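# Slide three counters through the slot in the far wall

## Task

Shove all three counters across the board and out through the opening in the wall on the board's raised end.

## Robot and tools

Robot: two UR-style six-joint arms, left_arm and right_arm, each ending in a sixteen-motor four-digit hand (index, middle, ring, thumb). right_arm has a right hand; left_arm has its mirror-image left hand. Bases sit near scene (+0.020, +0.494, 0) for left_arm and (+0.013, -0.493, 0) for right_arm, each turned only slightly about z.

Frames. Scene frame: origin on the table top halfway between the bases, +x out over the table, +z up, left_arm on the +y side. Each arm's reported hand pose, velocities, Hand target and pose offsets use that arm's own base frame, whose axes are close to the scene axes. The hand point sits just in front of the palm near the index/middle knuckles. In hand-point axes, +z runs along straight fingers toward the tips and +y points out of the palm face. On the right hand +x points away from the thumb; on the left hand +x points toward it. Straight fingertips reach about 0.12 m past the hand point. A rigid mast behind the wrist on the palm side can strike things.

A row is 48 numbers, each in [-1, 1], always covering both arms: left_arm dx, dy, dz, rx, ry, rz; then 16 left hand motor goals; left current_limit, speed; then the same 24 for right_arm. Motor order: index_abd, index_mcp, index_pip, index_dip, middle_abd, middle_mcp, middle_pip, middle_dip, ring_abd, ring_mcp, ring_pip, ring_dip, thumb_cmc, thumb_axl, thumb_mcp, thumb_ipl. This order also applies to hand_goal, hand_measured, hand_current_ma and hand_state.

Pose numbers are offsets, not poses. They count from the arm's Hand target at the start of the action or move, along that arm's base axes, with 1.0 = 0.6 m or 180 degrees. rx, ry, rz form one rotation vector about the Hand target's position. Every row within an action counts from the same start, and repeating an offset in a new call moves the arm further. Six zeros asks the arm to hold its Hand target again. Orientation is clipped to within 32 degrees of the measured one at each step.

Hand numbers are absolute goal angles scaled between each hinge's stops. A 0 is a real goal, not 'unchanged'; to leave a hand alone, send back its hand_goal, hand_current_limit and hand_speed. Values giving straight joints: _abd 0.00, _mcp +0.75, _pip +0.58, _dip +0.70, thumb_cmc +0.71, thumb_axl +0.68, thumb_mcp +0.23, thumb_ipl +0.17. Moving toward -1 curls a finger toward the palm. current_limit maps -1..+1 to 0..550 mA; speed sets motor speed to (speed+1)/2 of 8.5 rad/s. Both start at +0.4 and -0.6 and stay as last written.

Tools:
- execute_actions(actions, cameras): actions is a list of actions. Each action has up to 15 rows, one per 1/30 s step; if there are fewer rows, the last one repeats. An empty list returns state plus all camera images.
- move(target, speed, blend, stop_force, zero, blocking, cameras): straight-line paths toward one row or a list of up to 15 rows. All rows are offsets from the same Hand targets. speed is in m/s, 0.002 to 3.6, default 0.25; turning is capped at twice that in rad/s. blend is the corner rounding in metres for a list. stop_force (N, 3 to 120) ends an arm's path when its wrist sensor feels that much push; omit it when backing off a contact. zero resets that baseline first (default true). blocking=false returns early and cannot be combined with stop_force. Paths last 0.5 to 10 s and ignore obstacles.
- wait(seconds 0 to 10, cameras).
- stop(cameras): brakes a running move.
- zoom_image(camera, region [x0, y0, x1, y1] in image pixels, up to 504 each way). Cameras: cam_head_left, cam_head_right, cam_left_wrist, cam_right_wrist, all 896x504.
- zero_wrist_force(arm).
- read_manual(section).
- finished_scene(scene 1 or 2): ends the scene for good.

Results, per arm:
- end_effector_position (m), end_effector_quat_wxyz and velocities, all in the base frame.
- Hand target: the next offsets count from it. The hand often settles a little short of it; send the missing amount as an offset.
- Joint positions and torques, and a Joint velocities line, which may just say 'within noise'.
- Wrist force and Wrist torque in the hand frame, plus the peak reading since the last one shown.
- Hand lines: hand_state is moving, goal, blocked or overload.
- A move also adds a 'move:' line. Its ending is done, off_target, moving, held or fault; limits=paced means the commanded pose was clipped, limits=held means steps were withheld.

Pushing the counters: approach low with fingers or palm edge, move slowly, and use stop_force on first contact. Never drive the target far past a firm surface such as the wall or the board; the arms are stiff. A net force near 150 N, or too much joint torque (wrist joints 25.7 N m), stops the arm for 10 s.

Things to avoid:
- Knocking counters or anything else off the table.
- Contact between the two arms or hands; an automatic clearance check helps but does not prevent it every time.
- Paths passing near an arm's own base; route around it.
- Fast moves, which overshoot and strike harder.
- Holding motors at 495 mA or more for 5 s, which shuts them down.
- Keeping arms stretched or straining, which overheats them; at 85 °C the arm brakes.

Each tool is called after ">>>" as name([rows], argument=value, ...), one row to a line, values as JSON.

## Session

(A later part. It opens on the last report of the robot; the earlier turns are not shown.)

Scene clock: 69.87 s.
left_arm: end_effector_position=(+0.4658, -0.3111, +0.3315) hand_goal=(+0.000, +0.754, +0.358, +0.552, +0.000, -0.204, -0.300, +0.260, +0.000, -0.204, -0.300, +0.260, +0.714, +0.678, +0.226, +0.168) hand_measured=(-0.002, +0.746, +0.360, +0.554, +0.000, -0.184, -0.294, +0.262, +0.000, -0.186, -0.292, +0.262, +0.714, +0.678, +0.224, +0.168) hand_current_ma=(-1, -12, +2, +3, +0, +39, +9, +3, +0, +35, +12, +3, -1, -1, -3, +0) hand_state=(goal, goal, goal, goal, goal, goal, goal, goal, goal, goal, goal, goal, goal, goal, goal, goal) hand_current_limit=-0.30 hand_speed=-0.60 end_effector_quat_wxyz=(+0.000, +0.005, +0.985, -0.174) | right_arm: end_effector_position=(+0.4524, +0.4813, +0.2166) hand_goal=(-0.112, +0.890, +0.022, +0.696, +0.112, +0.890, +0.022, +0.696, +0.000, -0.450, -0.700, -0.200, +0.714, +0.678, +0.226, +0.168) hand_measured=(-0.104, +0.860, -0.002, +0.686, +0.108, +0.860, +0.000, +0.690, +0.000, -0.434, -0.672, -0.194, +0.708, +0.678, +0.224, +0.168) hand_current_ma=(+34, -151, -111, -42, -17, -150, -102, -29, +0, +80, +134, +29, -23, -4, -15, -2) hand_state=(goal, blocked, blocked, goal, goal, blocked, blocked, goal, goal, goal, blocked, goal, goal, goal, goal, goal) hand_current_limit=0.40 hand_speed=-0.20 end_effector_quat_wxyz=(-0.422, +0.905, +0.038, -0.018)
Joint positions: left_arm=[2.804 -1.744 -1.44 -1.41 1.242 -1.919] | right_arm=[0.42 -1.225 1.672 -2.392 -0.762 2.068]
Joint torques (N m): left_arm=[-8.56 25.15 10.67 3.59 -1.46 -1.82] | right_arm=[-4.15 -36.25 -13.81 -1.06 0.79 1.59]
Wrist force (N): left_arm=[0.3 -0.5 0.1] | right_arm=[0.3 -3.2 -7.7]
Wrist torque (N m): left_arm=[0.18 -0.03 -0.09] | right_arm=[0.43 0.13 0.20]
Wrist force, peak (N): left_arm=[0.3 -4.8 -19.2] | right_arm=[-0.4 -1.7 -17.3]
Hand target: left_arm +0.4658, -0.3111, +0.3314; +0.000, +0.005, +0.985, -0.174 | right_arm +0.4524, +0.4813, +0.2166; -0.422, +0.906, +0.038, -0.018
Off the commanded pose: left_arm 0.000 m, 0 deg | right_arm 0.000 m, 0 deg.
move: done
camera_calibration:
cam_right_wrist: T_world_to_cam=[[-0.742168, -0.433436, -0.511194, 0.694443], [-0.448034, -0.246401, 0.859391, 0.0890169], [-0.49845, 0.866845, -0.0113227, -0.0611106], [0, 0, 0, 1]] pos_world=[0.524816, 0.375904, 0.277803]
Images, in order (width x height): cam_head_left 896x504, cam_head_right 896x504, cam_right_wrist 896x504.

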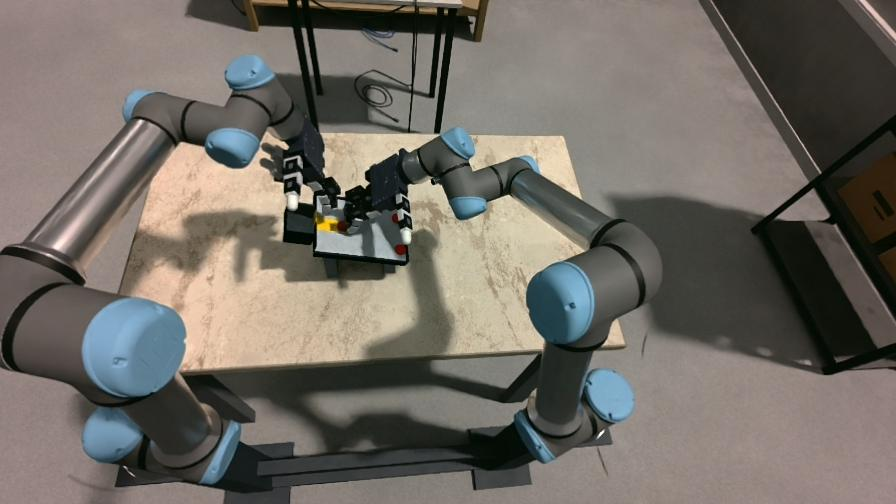

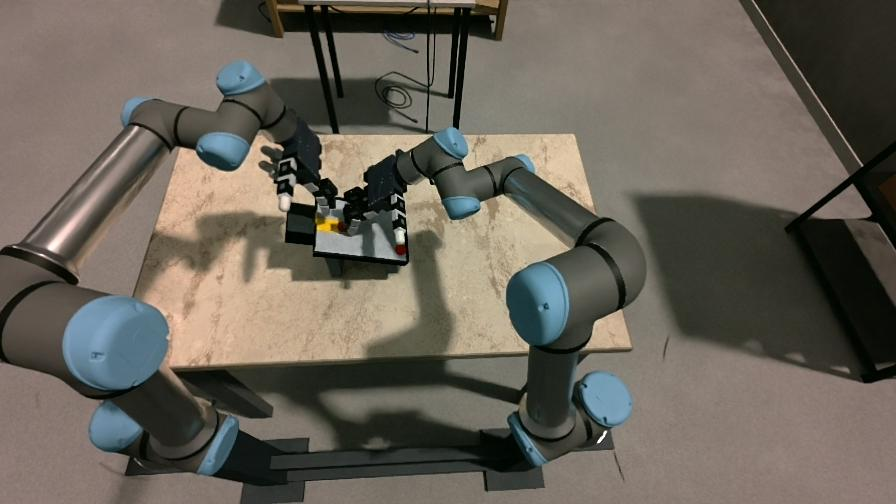

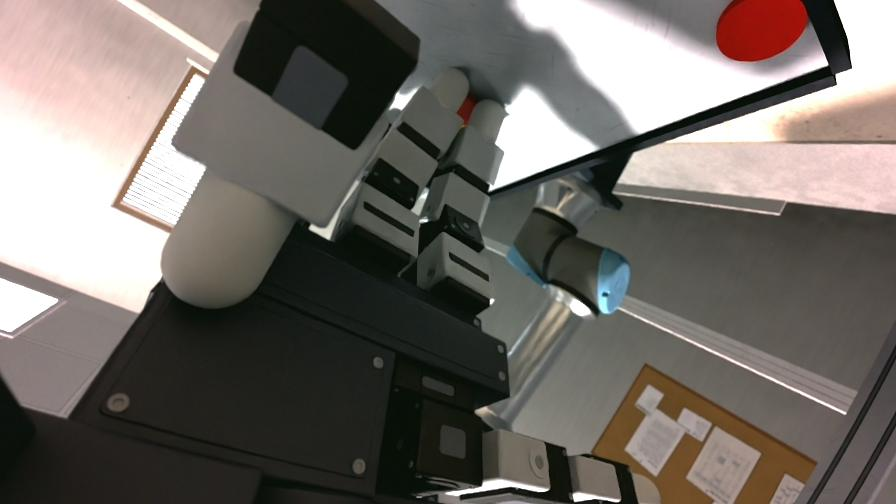

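>>> move(target=[-0.0763, 0.3518, 0.1143, 0, 0, 0, 0.0, 0.754, 0.576, 0.696, 0.0, 0.754, 0.576, 0.696, 0.0, 0.754, 0.576, 0.696, 0.714, 0.678, 0.226, 0.168, 0.4, -0.6, 0.0, -0.0006, 0.0024, 0, 0, 0, -0.112, 0.89, 0.022, 0.696, 0.112, 0.89, 0.022, 0.696, 0.0, -0.45, -0.7, -0.2, 0.714, 0.678, 0.226, 0.168, 0.4, -0.2], speed=0.15, cameras=["all"])

>>> zoom_image(camera="cam_head_left", region=[310, 195, 370, 245])

Scene clock: 72.23 s.
left_arm: end_effector_position=(+0.4201, -0.1000, +0.4001) hand_goal=(+0.000, +0.754, +0.576, +0.696, +0.000, +0.754, +0.576, +0.696, +0.000, +0.754, +0.576, +0.696, +0.714, +0.678, +0.226, +0.168) hand_measured=(-0.002, +0.746, +0.572, +0.694, +0.000, +0.742, +0.572, +0.694, +0.000, +0.742, +0.572, +0.694, +0.712, +0.678, +0.224, +0.168) hand_current_ma=(-1, -12, -6, -3, +0, -21, -4, -2, +0, -19, -5, -2, -1, -1, -3, +0) hand_state=(goal, goal, goal, goal, goal, goal, goal, goal, goal, goal, goal, goal, goal, goal, goal, goal) hand_current_limit=0.40 hand_speed=-0.60 end_effector_quat_wxyz=(+0.000, +0.005, +0.985, -0.174) | right_arm: end_effector_position=(+0.4524, +0.4809, +0.2180) hand_goal=(-0.112, +0.890, +0.022, +0.696, +0.112, +0.890, +0.022, +0.696, +0.000, -0.450, -0.700, -0.200, +0.714, +0.678, +0.226, +0.168) hand_measured=(-0.104, +0.870, +0.016, +0.692, +0.106, +0.872, +0.016, +0.694, +0.000, -0.434, -0.672, -0.194, +0.708, +0.678, +0.224, +0.168) hand_current_ma=(+32, -96, -24, -17, -26, -89, -27, -11, +0, +80, +134, +29, -23, -4, -15, -2) hand_state=(goal, goal, goal, goal, goal, goal, goal, goal, goal, goal, blocked, goal, goal, goal, goal, goal) hand_current_limit=0.40 hand_speed=-0.20 end_effector_quat_wxyz=(-0.422, +0.906, +0.038, -0.018)
Joint positions: left_arm=[3.214 -1.446 -1.533 -1.761 1.223 -1.484] | right_arm=[0.419 -1.227 1.67 -2.388 -0.762 2.067]
Joint torques (N m): left_arm=[5.5 18.6 8.85 1.51 -2.39 1.11] | right_arm=[-11.24 -41.74 -33.49 -2.27 3.27 -1.23]
Wrist force (N): left_arm=[-0.1 -0.4 0.0] | right_arm=[-0.2 -1.7 -1.0]
Wrist torque (N m): left_arm=[0.08 0.04 0.04] | right_arm=[-0.01 0.12 0.17]
Wrist force, peak (N): left_arm=[-0.1 -1.6 0.9] | right_arm=[0.2 -3.3 -8.1]
Hand target: left_arm +0.4200, -0.1000, +0.4000; +0.000, +0.005, +0.985, -0.174 | right_arm +0.4524, +0.4809, +0.2180; -0.422, +0.906, +0.038, -0.018
Off the commanded pose: left_arm 0.000 m, 0 deg | right_arm 0.000 m, 0 deg.
move: done
camera_calibration:
cam_left_wrist: T_world_to_cam=[[0.786483, -0.590346, 0.181485, -0.488606], [-0.391509, -0.249281, 0.885765, -0.272688], [-0.477667, -0.767692, -0.427181, 0.420301], [0, 0, 0, 1]] pos_world=[0.478284, -0.0337605, 0.509757]
cam_right_wrist: T_world_to_cam=[[-0.742168, -0.433436, -0.511194, 0.69508], [-0.448034, -0.246401, 0.859391, 0.0876539], [-0.49845, 0.866845, -0.0113227, -0.0608336], [0, 0, 0, 1]] pos_world=[0.524816, 0.375604, 0.279303]

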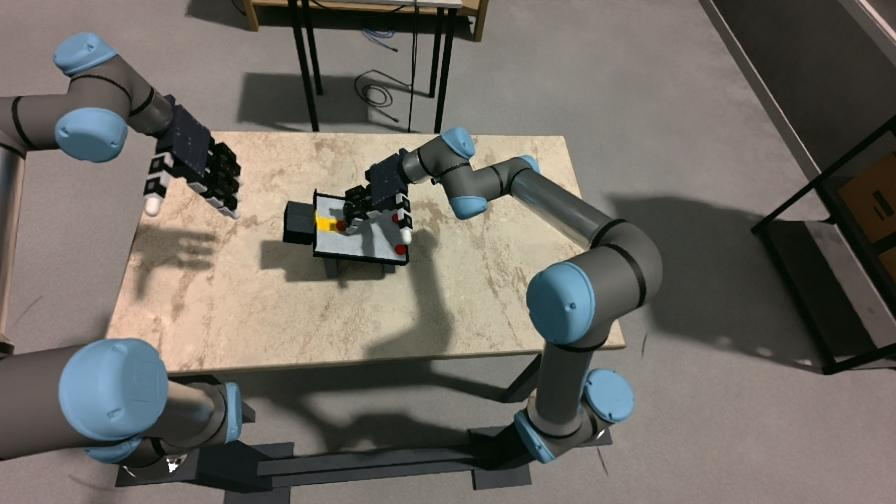

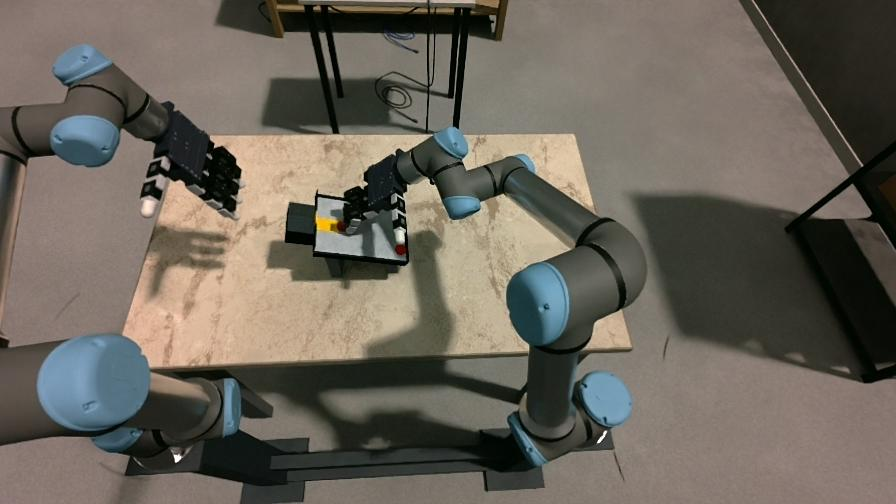

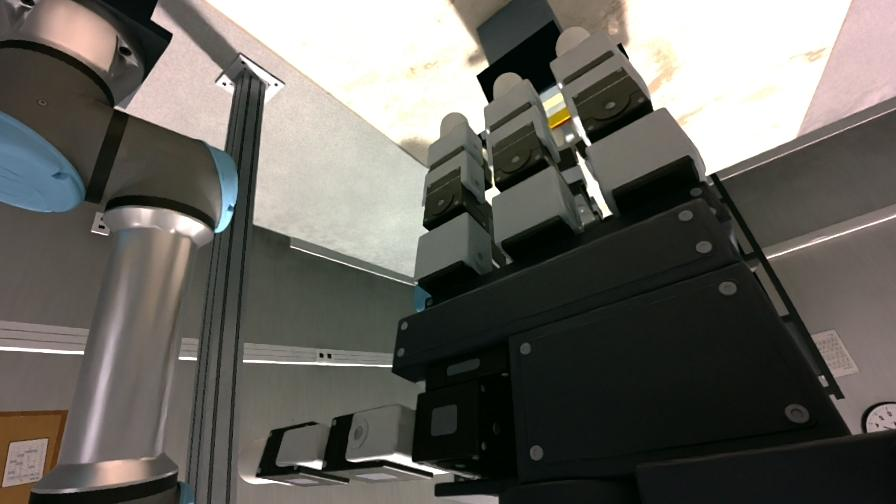

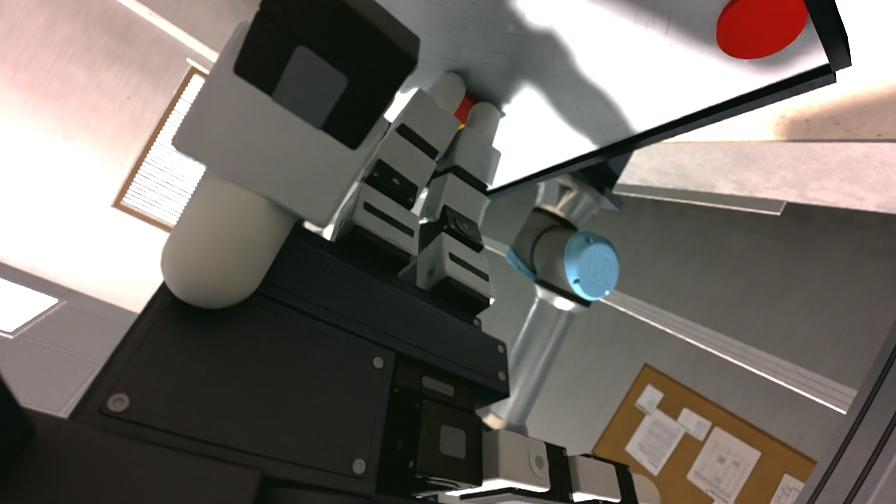

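Scaled by 8.400 from the camera's 896x504 image, which has a finer 1280x720 frame.

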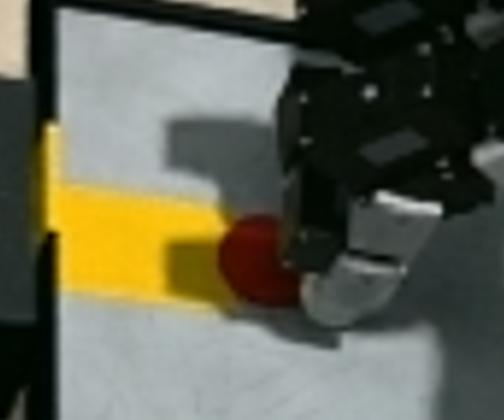

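>>> move(target=[0, 0, 0, 0, 0, 0, 0.0, 0.754, 0.576, 0.696, 0.0, 0.754, 0.576, 0.696, 0.0, 0.754, 0.576, 0.696, 0.714, 0.678, 0.226, 0.168, 0.4, -0.6, -0.0038, 0.0707, 0.0248, 0, 0, 0, -0.112, 0.89, 0.022, 0.696, 0.112, 0.89, 0.022, 0.696, 0.0, -0.45, -0.7, -0.2, 0.714, 0.678, 0.226, 0.168, 0.4, -0.2], speed=0.05, cameras=["cam_head_left", "cam_right_wrist"])

>>> zoom_image(camera="cam_head_left", region=[300, 195, 360, 245])

>>> zoom_image(camera="cam_right_wrist", region=[380, 0, 560, 160])

Scene clock: 73.77 s.
left_arm: end_effector_position=(+0.4200, -0.1000, +0.4000) hand_goal=(+0.000, +0.754, +0.576, +0.696, +0.000, +0.754, +0.576, +0.696, +0.000, +0.754, +0.576, +0.696, +0.714, +0.678, +0.226, +0.168) hand_measured=(-0.002, +0.746, +0.572, +0.694, +0.000, +0.742, +0.572, +0.694, +0.000, +0.742, +0.572, +0.694, +0.712, +0.678, +0.224, +0.168) hand_current_ma=(-1, -12, -6, -3, +0, -21, -4, -2, +0, -19, -5, -2, -1, -1, -3, +0) hand_state=(goal, goal, goal, goal, goal, goal, goal, goal, goal, goal, goal, goal, goal, goal, goal, goal) hand_current_limit=0.40 hand_speed=-0.60 end_effector_quat_wxyz=(+0.000, +0.005, +0.985, -0.174) | right_arm: end_effector_position=(+0.4501, +0.5234, +0.2328) hand_goal=(-0.112, +0.890, +0.022, +0.696, +0.112, +0.890, +0.022, +0.696, +0.000, -0.450, -0.700, -0.200, +0.714, +0.678, +0.226, +0.168) hand_measured=(-0.104, +0.872, +0.016, +0.692, +0.106, +0.872, +0.016, +0.694, +0.000, -0.434, -0.672, -0.194, +0.708, +0.678, +0.224, +0.168) hand_current_ma=(+32, -94, -24, -17, -26, -87, -27, -11, +0, +80, +134, +29, -23, -4, -15, -2) hand_state=(goal, goal, goal, goal, goal, goal, goal, goal, goal, goal, blocked, goal, goal, goal, goal, goal) hand_current_limit=0.40 hand_speed=-0.20 end_effector_quat_wxyz=(-0.422, +0.906, +0.038, -0.018) end_effector_velocity=(+0.000, -0.002, -0.001) end_effector_angular_velocity=(+0.000, +0.000, +0.000)
Joint positions: left_arm=[3.214 -1.446 -1.533 -1.761 1.223 -1.484] | right_arm=[0.484 -1.176 1.572 -2.402 -0.788 2.153]
Joint velocities: left_arm=[within noise] | right_arm=[-0.003 -0.002 0.005 0 0.001 -0.004]
Joint torques (N m): left_arm=[6.46 25.13 9.08 0.16 -2.65 1.73] | right_arm=[-11.97 -46.9 -13.25 -2.33 3.11 -1.29]
Wrist force (N): left_arm=[0.0 -0.4 0.2] | right_arm=[-0.4 -1.3 -0.8]
Wrist torque (N m): left_arm=[0.06 0.03 0.02] | right_arm=[0.02 0.17 0.14]
Wrist force, peak (N): left_arm=[0.0 -0.8 0.0] | right_arm=[-0.4 -1.4 -1.6]
Hand target: left_arm +0.4200, -0.1000, +0.4000; +0.000, +0.005, +0.985, -0.174 | right_arm +0.4501, +0.5234, +0.2329; -0.422, +0.906, +0.038, -0.018
Off the commanded pose: left_arm 0.000 m, 0 deg | right_arm 0.000 m, 0 deg.
move: done
camera_calibration:
cam_right_wrist: T_world_to_cam=[[-0.742077, -0.433561, -0.511221, 0.719372], [-0.448187, -0.246192, 0.859371, 0.0843747], [-0.498448, 0.866842, -0.0116224, -0.098566], [0, 0, 0, 1]] pos_world=[0.522515, 0.418105, 0.294103]
Images, in order (width x height): cam_head_left 896x504, cam_right_wrist 896x504.

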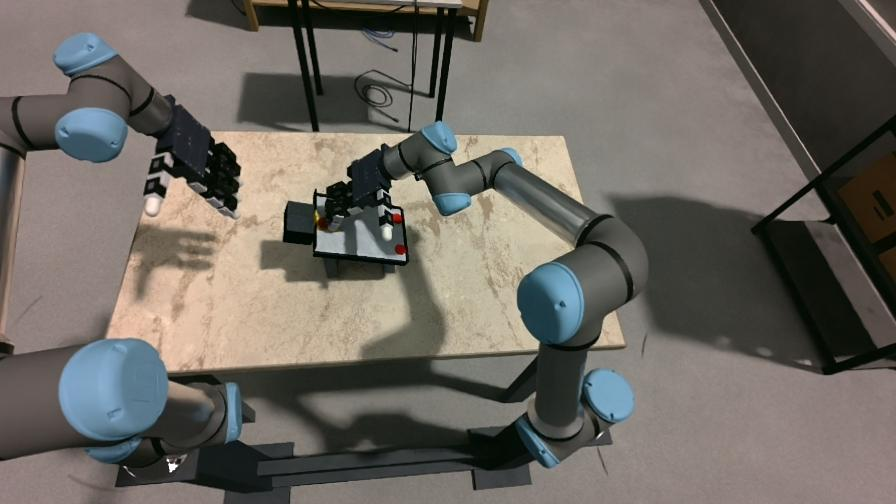

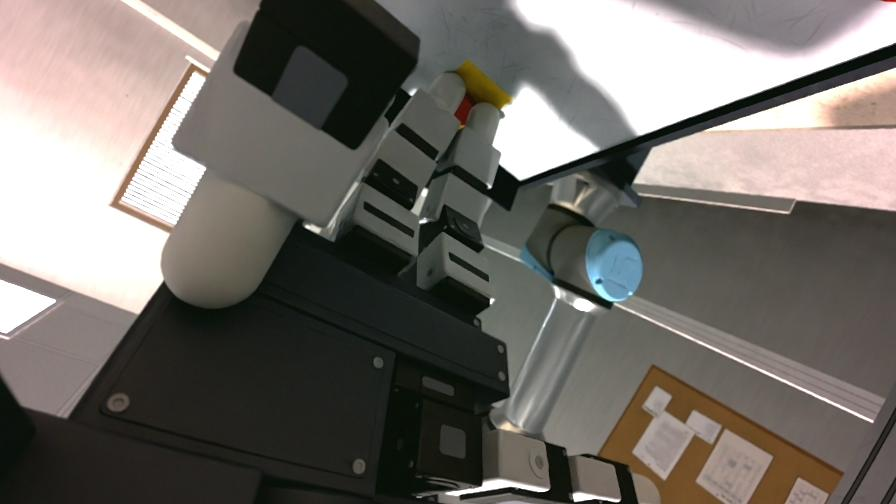

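Scaled by 8.400 from the camera's 896x504 image, which has a finer 1280x720 frame.

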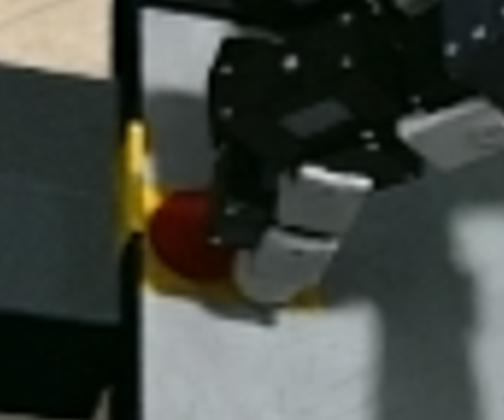

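Scaled by 2.800 from the camera's 896x504 image, which has a finer 1280x720 frame.

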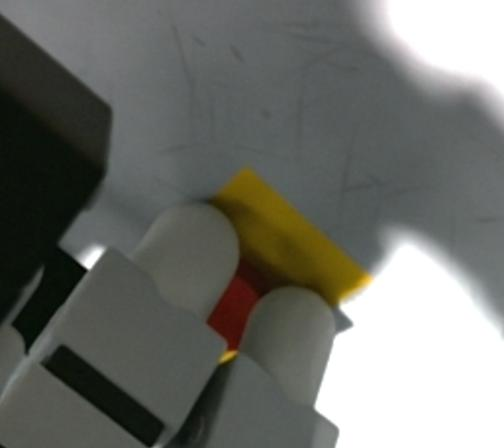

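>>> move(target=[0, 0, 0, 0, 0, 0, 0.0, 0.754, 0.576, 0.696, 0.0, 0.754, 0.576, 0.696, 0.0, 0.754, 0.576, 0.696, 0.714, 0.678, 0.226, 0.168, 0.4, -0.6, -0.0042, 0.047, 0.0165, 0, 0, 0, -0.112, 0.89, 0.022, 0.696, 0.112, 0.89, 0.022, 0.696, 0.0, -0.45, -0.7, -0.2, 0.714, 0.678, 0.226, 0.168, 0.4, -0.2], speed=0.025, stop_force=4, cameras=["cam_head_left", "cam_head_right", "cam_right_wrist", "cam_left_wrist"])

>>> zoom_image(camera="cam_head_left", region=[290, 195, 350, 245])

>>> zoom_image(camera="cam_right_wrist", region=[380, 0, 560, 160])

>>> zoom_image(camera="cam_left_wrist", region=[460, 0, 660, 180])

Scene clock: 76.17 s.
left_arm: end_effector_position=(+0.4200, -0.1000, +0.4000) hand_goal=(+0.000, +0.754, +0.576, +0.696, +0.000, +0.754, +0.576, +0.696, +0.000, +0.754, +0.576, +0.696, +0.714, +0.678, +0.226, +0.168) hand_measured=(-0.002, +0.746, +0.572, +0.694, +0.000, +0.742, +0.572, +0.694, +0.000, +0.742, +0.572, +0.694, +0.712, +0.678, +0.224, +0.168) hand_current_ma=(-1, -12, -6, -3, +0, -21, -4, -2, +0, -19, -5, -2, -1, -1, -3, +0) hand_state=(goal, goal, goal, goal, goal, goal, goal, goal, goal, goal, goal, goal, goal, goal, goal, goal) hand_current_limit=0.40 hand_speed=-0.60 end_effector_quat_wxyz=(+0.000, +0.005, +0.985, -0.174) | right_arm: end_effector_position=(+0.4476, +0.5516, +0.2428) hand_goal=(-0.112, +0.890, +0.022, +0.696, +0.112, +0.890, +0.022, +0.696, +0.000, -0.450, -0.700, -0.200, +0.714, +0.678, +0.226, +0.168) hand_measured=(-0.104, +0.870, +0.016, +0.692, +0.106, +0.872, +0.016, +0.694, +0.000, -0.434, -0.672, -0.194, +0.708, +0.678, +0.224, +0.168) hand_current_ma=(+34, -95, -31, -17, -26, -87, -26, -11, +0, +80, +134, +29, -23, -4, -15, -2) hand_state=(goal, goal, goal, goal, goal, goal, goal, goal, goal, goal, blocked, goal, goal, goal, goal, goal) hand_current_limit=0.40 hand_speed=-0.20 end_effector_quat_wxyz=(-0.422, +0.906, +0.038, -0.018)
Joint positions: left_arm=[3.214 -1.446 -1.533 -1.761 1.223 -1.484] | right_arm=[0.526 -1.142 1.503 -2.404 -0.806 2.205]
Joint torques (N m): left_arm=[5.53 25.57 7.82 0.16 -2.9 1.52] | right_arm=[-11.48 -48.26 -12.17 -1.71 3.31 -1.27]
Wrist force (N): left_arm=[-0.3 -0.6 0.1] | right_arm=[-0.1 -1.0 -0.7]
Wrist torque (N m): left_arm=[0.04 0.07 0.00] | right_arm=[0.01 0.11 0.02]
Wrist force, peak (N): left_arm=[-0.1 -0.7 -0.3] | right_arm=[-0.1 -1.8 -1.2]
Hand target: left_arm +0.4200, -0.1000, +0.4000; +0.000, +0.005, +0.985, -0.174 | right_arm +0.4476, +0.5516, +0.2428; -0.422, +0.906, +0.038, -0.018
Off the commanded pose: left_arm 0.000 m, 0 deg | right_arm 0.000 m, 0 deg.
move: done
camera_calibration:
cam_left_wrist: T_world_to_cam=[[0.786516, -0.590372, 0.181252, -0.488408], [-0.391178, -0.249144, 0.88595, -0.272887], [-0.477882, -0.767716, -0.426897, 0.42017], [0, 0, 0, 1]] pos_world=[0.478185, -0.03376, 0.509658]
cam_right_wrist: T_world_to_cam=[[-0.742168, -0.433436, -0.511194, 0.734745], [-0.448034, -0.246401, 0.859391, 0.0816723], [-0.49845, 0.866845, -0.0113227, -0.124146], [0, 0, 0, 1]] pos_world=[0.520016, 0.446204, 0.304003]

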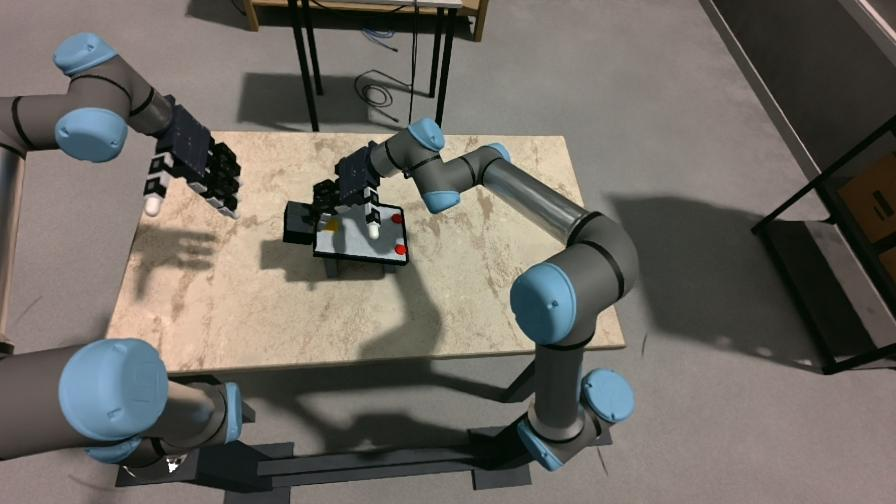

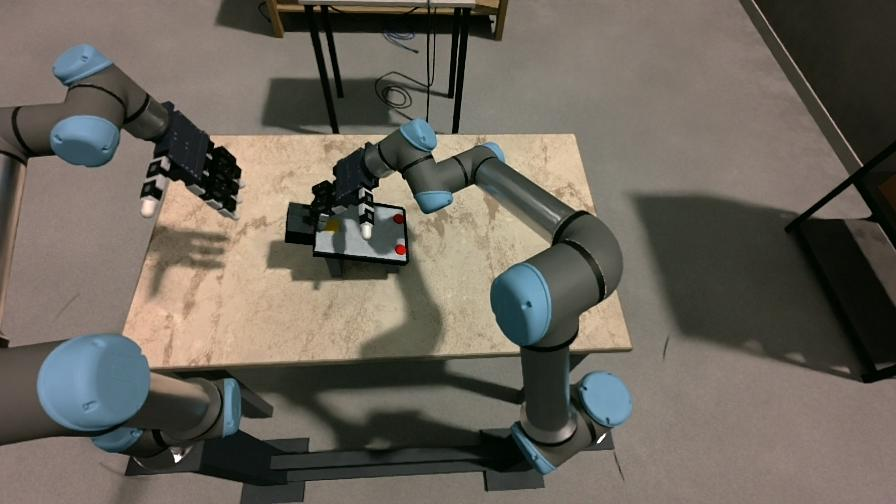

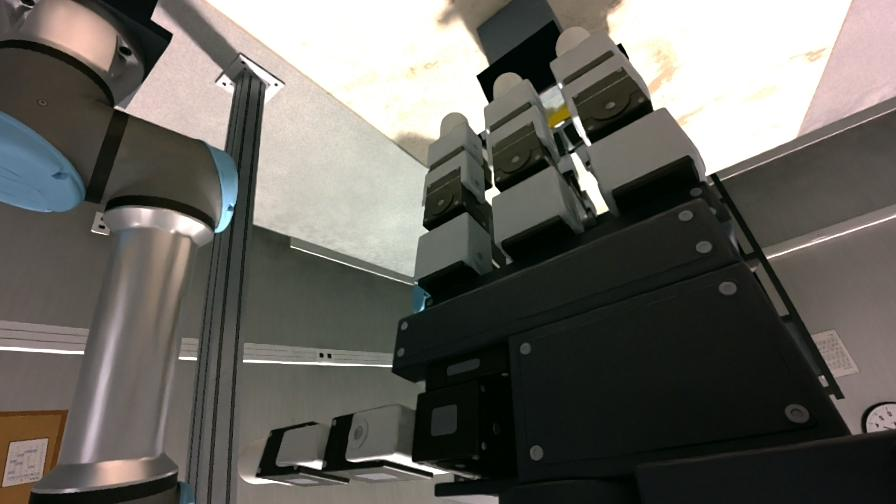

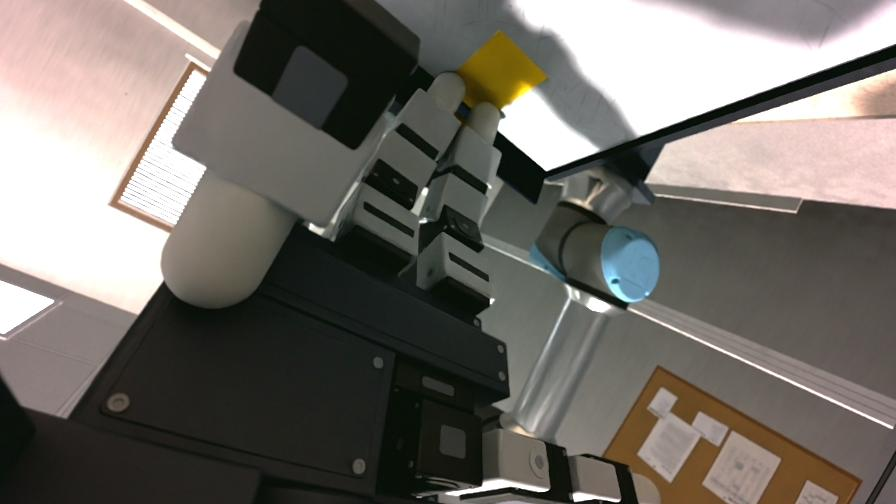

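Scaled by 8.400 from the camera's 896x504 image, which has a finer 1280x720 frame.

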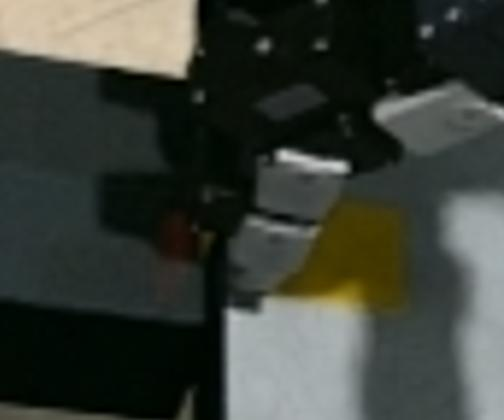

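Scaled by 2.800 from the camera's 896x504 image, which has a finer 1280x720 frame.

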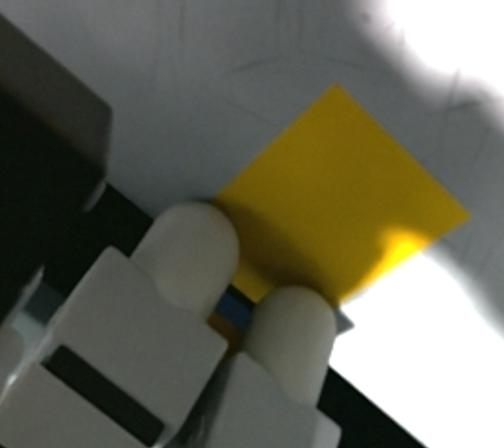

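Scaled by 2.520 from the camera's 896x504 image, which has a finer 1280x720 frame.

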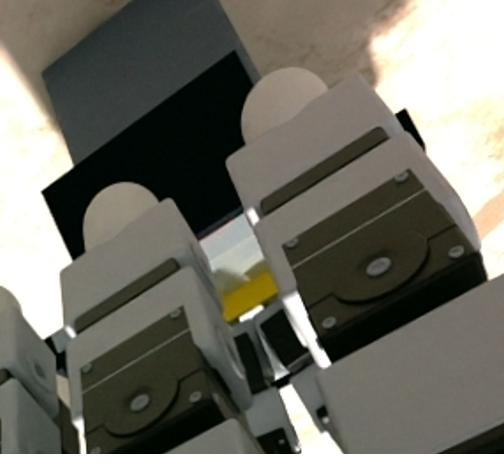

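>>> move(target=[0, 0, 0, 0, 0, 0, 0.0, 0.754, 0.576, 0.696, 0.0, 0.754, 0.576, 0.696, 0.0, 0.754, 0.576, 0.696, 0.714, 0.678, 0.226, 0.168, 0.4, -0.6, 0.0241, 0.0019, 0.0001, 0, 0, 0, -0.112, 0.89, 0.022, 0.696, 0.112, 0.89, 0.022, 0.696, 0.0, -0.45, -0.7, -0.2, 0.714, 0.678, 0.226, 0.168, 0.4, -0.2], speed=0.02, cameras=["cam_head_left", "cam_right_wrist"])

>>> zoom_image(camera="cam_head_left", region=[290, 195, 350, 245])

>>> zoom_image(camera="cam_right_wrist", region=[380, 0, 560, 160])

Scene clock: 77.53 s.
left_arm: end_effector_position=(+0.4200, -0.1000, +0.4000) hand_goal=(+0.000, +0.754, +0.576, +0.696, +0.000, +0.754, +0.576, +0.696, +0.000, +0.754, +0.576, +0.696, +0.714, +0.678, +0.226, +0.168) hand_measured=(-0.002, +0.746, +0.572, +0.694, +0.000, +0.742, +0.572, +0.694, +0.000, +0.742, +0.572, +0.694, +0.712, +0.678, +0.224, +0.168) hand_current_ma=(-1, -12, -6, -3, +0, -21, -4, -2, +0, -19, -5, -2, -1, -1, -3, +0) hand_state=(goal, goal, goal, goal, goal, goal, goal, goal, goal, goal, goal, goal, goal, goal, goal, goal) hand_current_limit=0.40 hand_speed=-0.60 end_effector_quat_wxyz=(+0.000, +0.005, +0.985, -0.174) | right_arm: end_effector_position=(+0.4622, +0.5527, +0.2428) hand_goal=(-0.112, +0.890, +0.022, +0.696, +0.112, +0.890, +0.022, +0.696, +0.000, -0.450, -0.700, -0.200, +0.714, +0.678, +0.226, +0.168) hand_measured=(-0.104, +0.870, +0.016, +0.692, +0.106, +0.872, +0.016, +0.694, +0.000, -0.434, -0.672, -0.194, +0.708, +0.678, +0.224, +0.168) hand_current_ma=(+34, -95, -27, -17, -26, -85, -23, -11, +0, +80, +134, +29, -23, -4, -15, -2) hand_state=(goal, goal, goal, goal, goal, goal, goal, goal, goal, goal, blocked, goal, goal, goal, goal, goal) hand_current_limit=0.40 hand_speed=-0.20 end_effector_quat_wxyz=(-0.422, +0.906, +0.038, -0.018) end_effector_velocity=(+0.000, -0.001, -0.001) end_effector_angular_velocity=(-0.001, +0.000, +0.000)
Joint positions: left_arm=[3.214 -1.446 -1.533 -1.761 1.223 -1.484] | right_arm=[0.516 -1.117 1.464 -2.381 -0.801 2.192]
Joint velocities: left_arm=[within noise] | right_arm=[-0.001 -0.001 0.005 -0.002 -0.001 -0.001]
Joint torques (N m): left_arm=[5.35 27.05 7.9 0.35 -2.54 1.68] | right_arm=[1.56 -48.55 -12.07 -4.3 2.4 0.93]
Wrist force (N): left_arm=[0.0 -0.6 0.1] | right_arm=[-0.2 -1.3 -0.8]
Wrist torque (N m): left_arm=[0.04 0.02 0.03] | right_arm=[0.04 0.13 0.16]
Wrist force, peak (N): left_arm=[-0.2 -0.7 -0.1] | right_arm=[-0.4 -1.5 -1.1]
Hand target: left_arm +0.4200, -0.1000, +0.4000; +0.000, +0.005, +0.985, -0.174 | right_arm +0.4620, +0.5527, +0.2428; -0.422, +0.906, +0.038, -0.018
Off the commanded pose: left_arm 0.000 m, 0 deg | right_arm 0.000 m, 0 deg.
move: done
camera_calibration:
cam_right_wrist: T_world_to_cam=[[-0.742205, -0.433372, -0.511194, 0.7461], [-0.448055, -0.246363, 0.859391, 0.0883928], [-0.498375, 0.866887, -0.0113227, -0.11788], [0, 0, 0, 1]] pos_world=[0.534616, 0.447304, 0.304103]
Images, in order (width x height): cam_head_left 896x504, cam_right_wrist 896x504.

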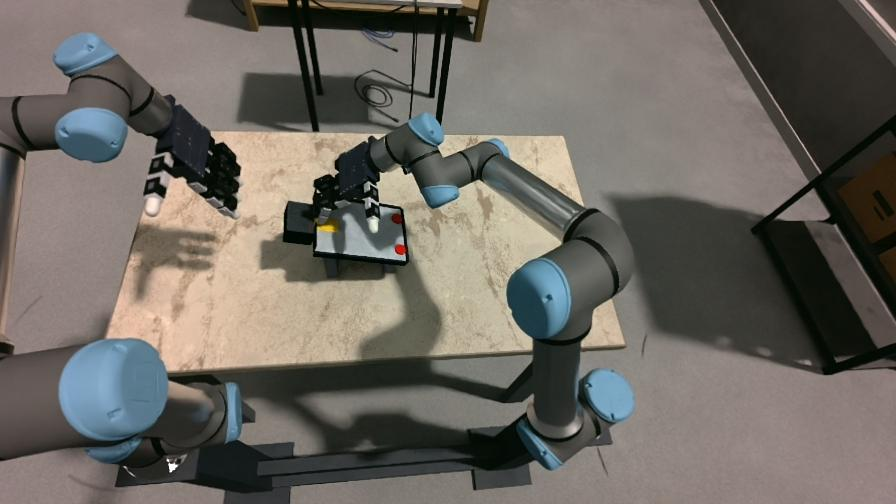

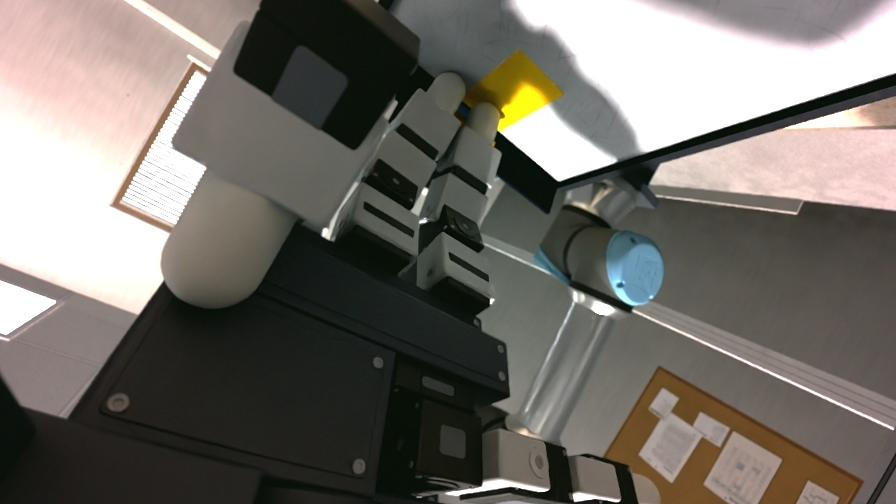

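Scaled by 8.400 from the camera's 896x504 image, which has a finer 1280x720 frame.

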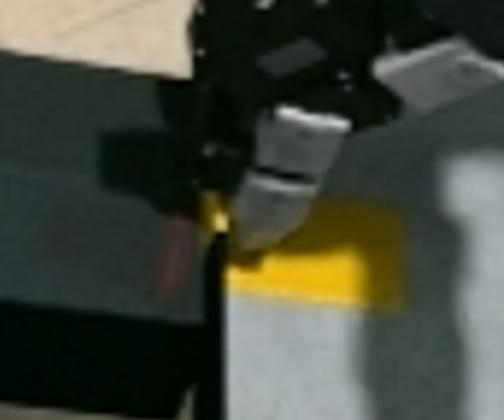

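Scaled by 2.800 from the camera's 896x504 image, which has a finer 1280x720 frame.

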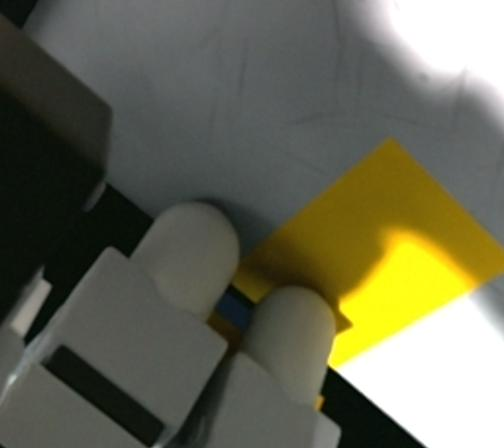

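>>> move(target=[0, 0, 0, 0, 0, 0, 0.0, 0.754, 0.576, 0.696, 0.0, 0.754, 0.576, 0.696, 0.0, 0.754, 0.576, 0.696, 0.714, 0.678, 0.226, 0.168, 0.4, -0.6, -0.0012, 0.0125, 0.0044, 0, 0, 0, -0.112, 0.89, 0.022, 0.696, 0.112, 0.89, 0.022, 0.696, 0.0, -0.45, -0.7, -0.2, 0.714, 0.678, 0.226, 0.168, 0.4, -0.2], speed=0.012, stop_force=3, cameras=["cam_head_left", "cam_right_wrist"])

>>> zoom_image(camera="cam_head_left", region=[290, 195, 350, 245])

Scene clock: 78.93 s.
left_arm: end_effector_position=(+0.4200, -0.1000, +0.4000) hand_goal=(+0.000, +0.754, +0.576, +0.696, +0.000, +0.754, +0.576, +0.696, +0.000, +0.754, +0.576, +0.696, +0.714, +0.678, +0.226, +0.168) hand_measured=(-0.002, +0.746, +0.572, +0.694, +0.000, +0.742, +0.572, +0.694, +0.000, +0.742, +0.572, +0.694, +0.712, +0.678, +0.224, +0.168) hand_current_ma=(-1, -12, -6, -3, +0, -21, -4, -2, +0, -19, -5, -2, -1, -1, -3, +0) hand_state=(goal, goal, goal, goal, goal, goal, goal, goal, goal, goal, goal, goal, goal, goal, goal, goal) hand_current_limit=0.40 hand_speed=-0.60 end_effector_quat_wxyz=(+0.000, +0.005, +0.985, -0.174) | right_arm: end_effector_position=(+0.4618, +0.5541, +0.2434) hand_goal=(-0.112, +0.890, +0.022, +0.696, +0.112, +0.890, +0.022, +0.696, +0.000, -0.450, -0.700, -0.200, +0.714, +0.678, +0.226, +0.168) hand_measured=(-0.104, +0.864, +0.010, +0.692, +0.106, +0.866, +0.012, +0.694, +0.000, -0.434, -0.672, -0.194, +0.708, +0.678, +0.224, +0.168) hand_current_ma=(+33, -134, -52, -17, -26, -121, -43, -11, +0, +80, +134, +29, -23, -4, -15, -2) hand_state=(goal, blocked, goal, goal, goal, blocked, goal, goal, goal, goal, blocked, goal, goal, goal, goal, goal) hand_current_limit=0.40 hand_speed=-0.20 end_effector_quat_wxyz=(-0.422, +0.905, +0.038, -0.018)
Joint positions: left_arm=[3.214 -1.446 -1.533 -1.761 1.223 -1.484] | right_arm=[0.518 -1.115 1.461 -2.381 -0.802 2.195]
Joint torques (N m): left_arm=[5.55 25.92 8.26 0.18 -2.63 1.74] | right_arm=[-11.49 -48.53 -12.47 -4.4 3.28 -0.44]
Wrist force (N): left_arm=[0.0 -0.5 0.1] | right_arm=[-0.2 -0.5 -0.7]
Wrist torque (N m): left_arm=[0.05 0.03 0.03] | right_arm=[0.03 0.13 0.11]
Wrist force, peak (N): left_arm=[0.0 -0.8 -0.1] | right_arm=[-0.1 1.1 -3.4]
Hand target: left_arm +0.4200, -0.1000, +0.4000; +0.000, +0.005, +0.985, -0.174 | right_arm +0.4618, +0.5541, +0.2434; -0.422, +0.905, +0.038, -0.018 (not the last commanded pose)
Off the commanded pose: left_arm 0.000 m, 0 deg | right_arm 0.007 m, 0 deg.
move: contact (right_arm)
camera_calibration:
cam_right_wrist: T_world_to_cam=[[-0.742234, -0.433279, -0.511231, 0.746724], [-0.448056, -0.246433, 0.85937, 0.0882121], [-0.498332, 0.866914, -0.0112223, -0.119303], [0, 0, 0, 1]] pos_world=[0.534316, 0.448704, 0.304603]
Images, in order (width x height): cam_head_left 896x504, cam_right_wrist 896x504.

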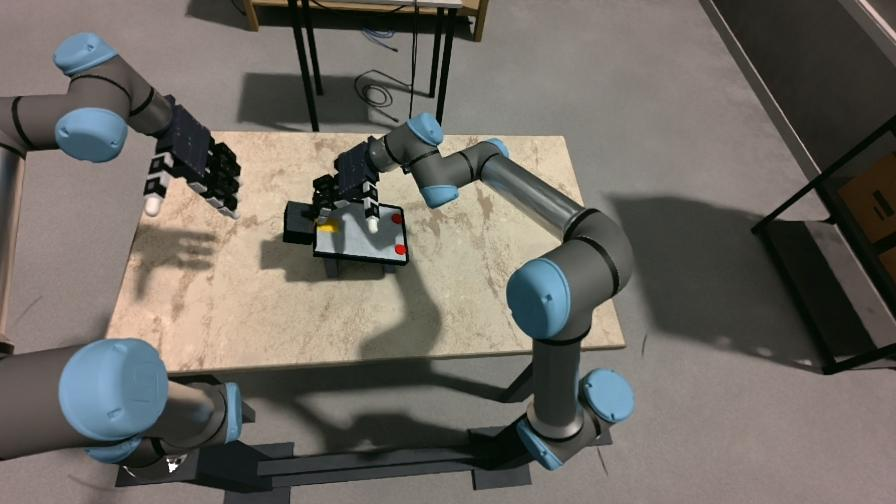

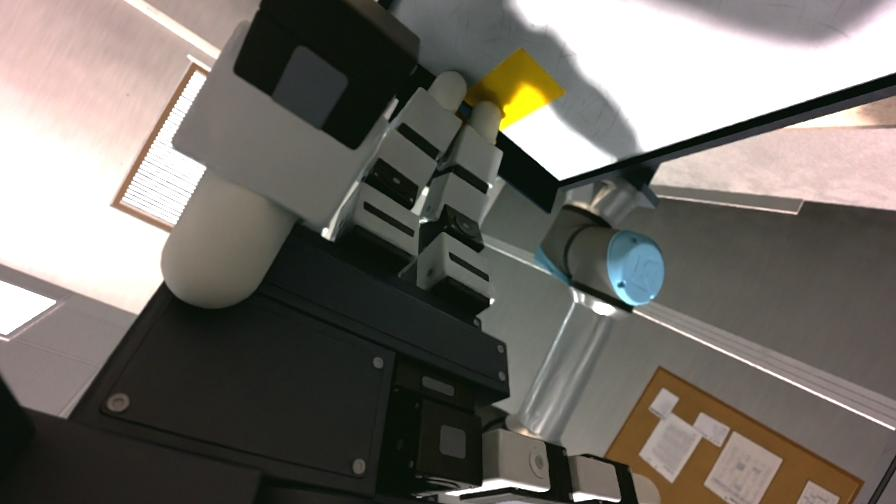

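Scaled by 8.400 from the camera's 896x504 image, which has a finer 1280x720 frame.

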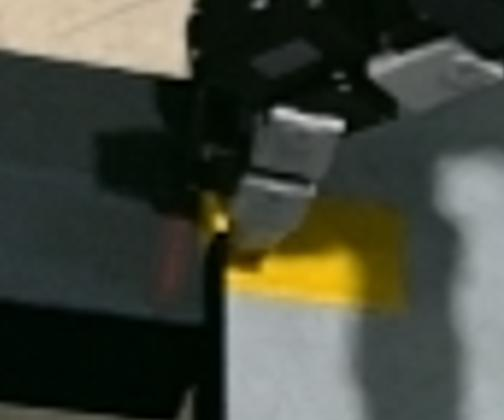

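>>> move(target=[0.1333, -0.5, -0.05, 0, 0, 0, 0.0, 0.754, 0.358, 0.551, 0.0, -0.205, -0.3, 0.26, 0.0, -0.205, -0.3, 0.26, 0.714, 0.678, 0.226, 0.168, 0.4, -0.2, 0.097, -0.6235, 0.011, 0, 0, 0, -0.112, 0.89, 0.022, 0.696, 0.112, 0.89, 0.022, 0.696, 0.0, -0.45, -0.7, -0.2, 0.714, 0.678, 0.226, 0.168, 0.4, -0.2], speed=0.2, cameras=["all"])

>>> zoom_image(camera="cam_head_left", region=[270, 190, 350, 260])

Scene clock: 82.00 s.
left_arm: end_effector_position=(+0.4999, -0.3999, +0.3700) hand_goal=(+0.000, +0.754, +0.358, +0.552, +0.000, -0.204, -0.300, +0.260, +0.000, -0.204, -0.300, +0.260, +0.714, +0.678, +0.226, +0.168) hand_measured=(-0.002, +0.746, +0.360, +0.554, +0.000, -0.186, -0.294, +0.262, +0.000, -0.188, -0.292, +0.262, +0.712, +0.678, +0.224, +0.168) hand_current_ma=(-1, -11, +2, +3, +0, +35, +9, +3, +0, +32, +10, +3, -2, -1, -3, +0) hand_state=(goal, goal, goal, goal, goal, goal, goal, goal, goal, goal, goal, goal, goal, goal, goal, goal) hand_current_limit=0.40 hand_speed=-0.20 end_effector_quat_wxyz=(+0.000, +0.005, +0.985, -0.174) | right_arm: end_effector_position=(+0.5201, +0.1800, +0.2500) hand_goal=(-0.112, +0.890, +0.022, +0.696, +0.112, +0.890, +0.022, +0.696, +0.000, -0.450, -0.700, -0.200, +0.714, +0.678, +0.226, +0.168) hand_measured=(-0.104, +0.872, +0.016, +0.692, +0.106, +0.874, +0.018, +0.694, +0.000, -0.434, -0.672, -0.194, +0.708, +0.678, +0.224, +0.168) hand_current_ma=(+33, -93, -25, -17, -26, -79, -20, -10, +0, +80, +134, +29, -24, -4, -15, -2) hand_state=(goal, goal, goal, goal, goal, goal, goal, goal, goal, goal, blocked, goal, goal, goal, goal, goal) hand_current_limit=0.40 hand_speed=-0.20 end_effector_quat_wxyz=(-0.422, +0.905, +0.038, -0.018)
Joint positions: left_arm=[2.69 -1.948 -1.086 -1.522 1.257 -2.038] | right_arm=[-0.132 -1.422 1.668 -1.567 -0.725 1.242]
Joint torques (N m): left_arm=[-4.74 34.62 27.7 4.9 -1.65 -0.57] | right_arm=[-11.47 -23.97 -11.9 -0.48 3.46 -1.35]
Wrist force (N): left_arm=[0.2 -0.8 -0.1] | right_arm=[-0.2 -1.5 -0.9]
Wrist torque (N m): left_arm=[0.11 -0.03 -0.14] | right_arm=[0.03 0.09 -0.02]
Wrist force, peak (N): left_arm=[-0.1 -2.4 0.6] | right_arm=[-0.5 -2.7 0.4]
Hand target: left_arm +0.5000, -0.4000, +0.3700; +0.000, +0.005, +0.985, -0.174 | right_arm +0.5200, +0.1800, +0.2500; -0.422, +0.905, +0.038, -0.018
Off the commanded pose: left_arm 0.000 m, 0 deg | right_arm 0.000 m, 0 deg.
move: done
camera_calibration:
cam_left_wrist: T_world_to_cam=[[0.786495, -0.590458, 0.181064, -0.722854], [-0.391107, -0.249283, 0.885942, -0.289726], [-0.477976, -0.767605, -0.426992, 0.215448], [0, 0, 0, 1]] pos_world=[0.558186, -0.33366, 0.479558]
cam_right_wrist: T_world_to_cam=[[-0.742135, -0.433417, -0.511258, 0.631261], [-0.448088, -0.246434, 0.859353, 0.0163896], [-0.498449, 0.866845, -0.0113221, 0.234107], [0, 0, 0, 1]] pos_world=[0.592515, 0.074704, 0.311303]

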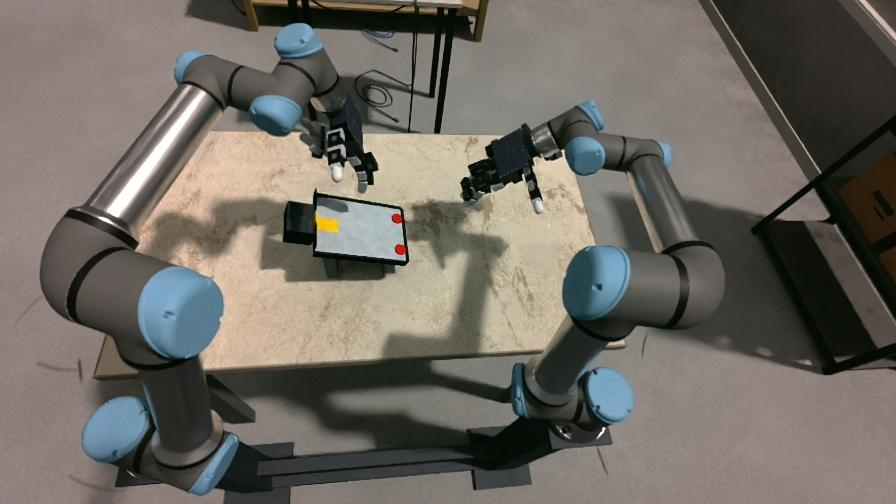

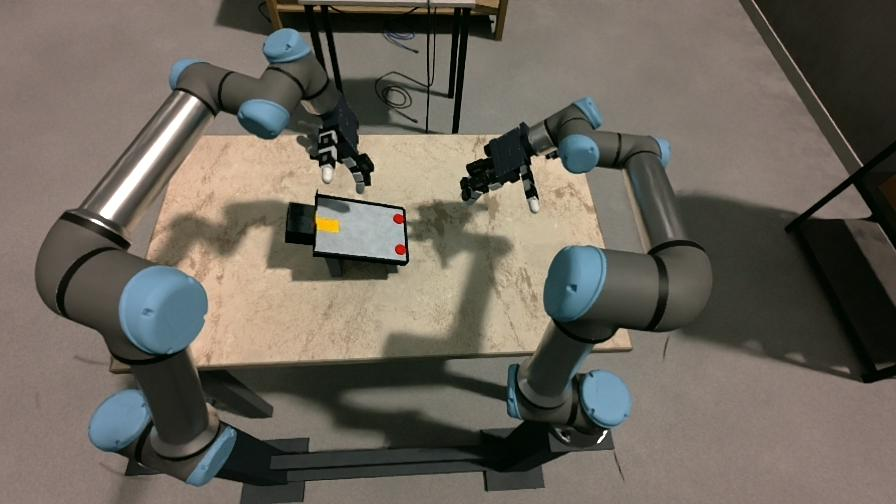

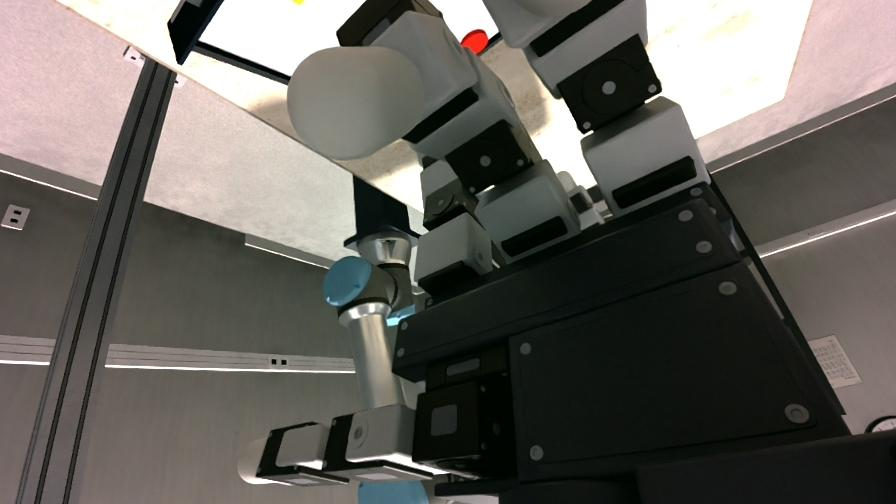

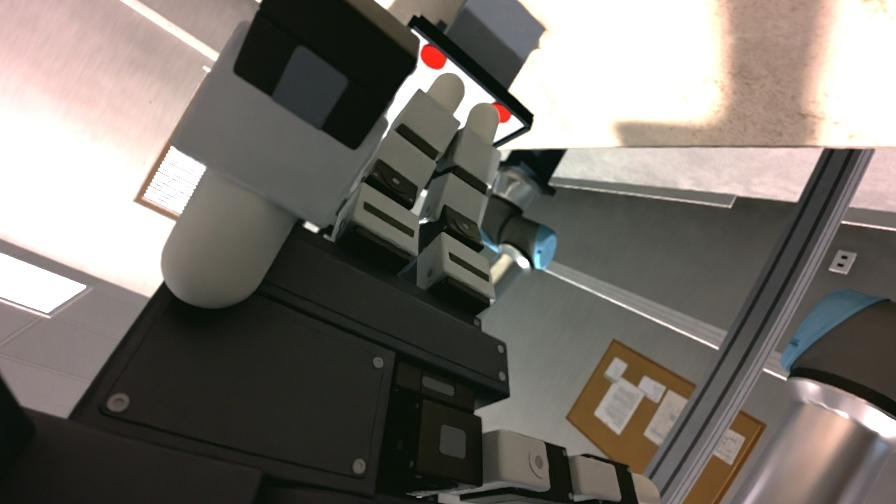

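Scaled by 6.300 from the camera's 896x504 image, which has a finer 1280x720 frame.

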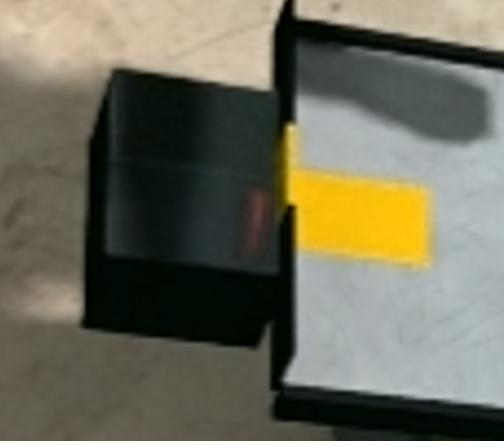

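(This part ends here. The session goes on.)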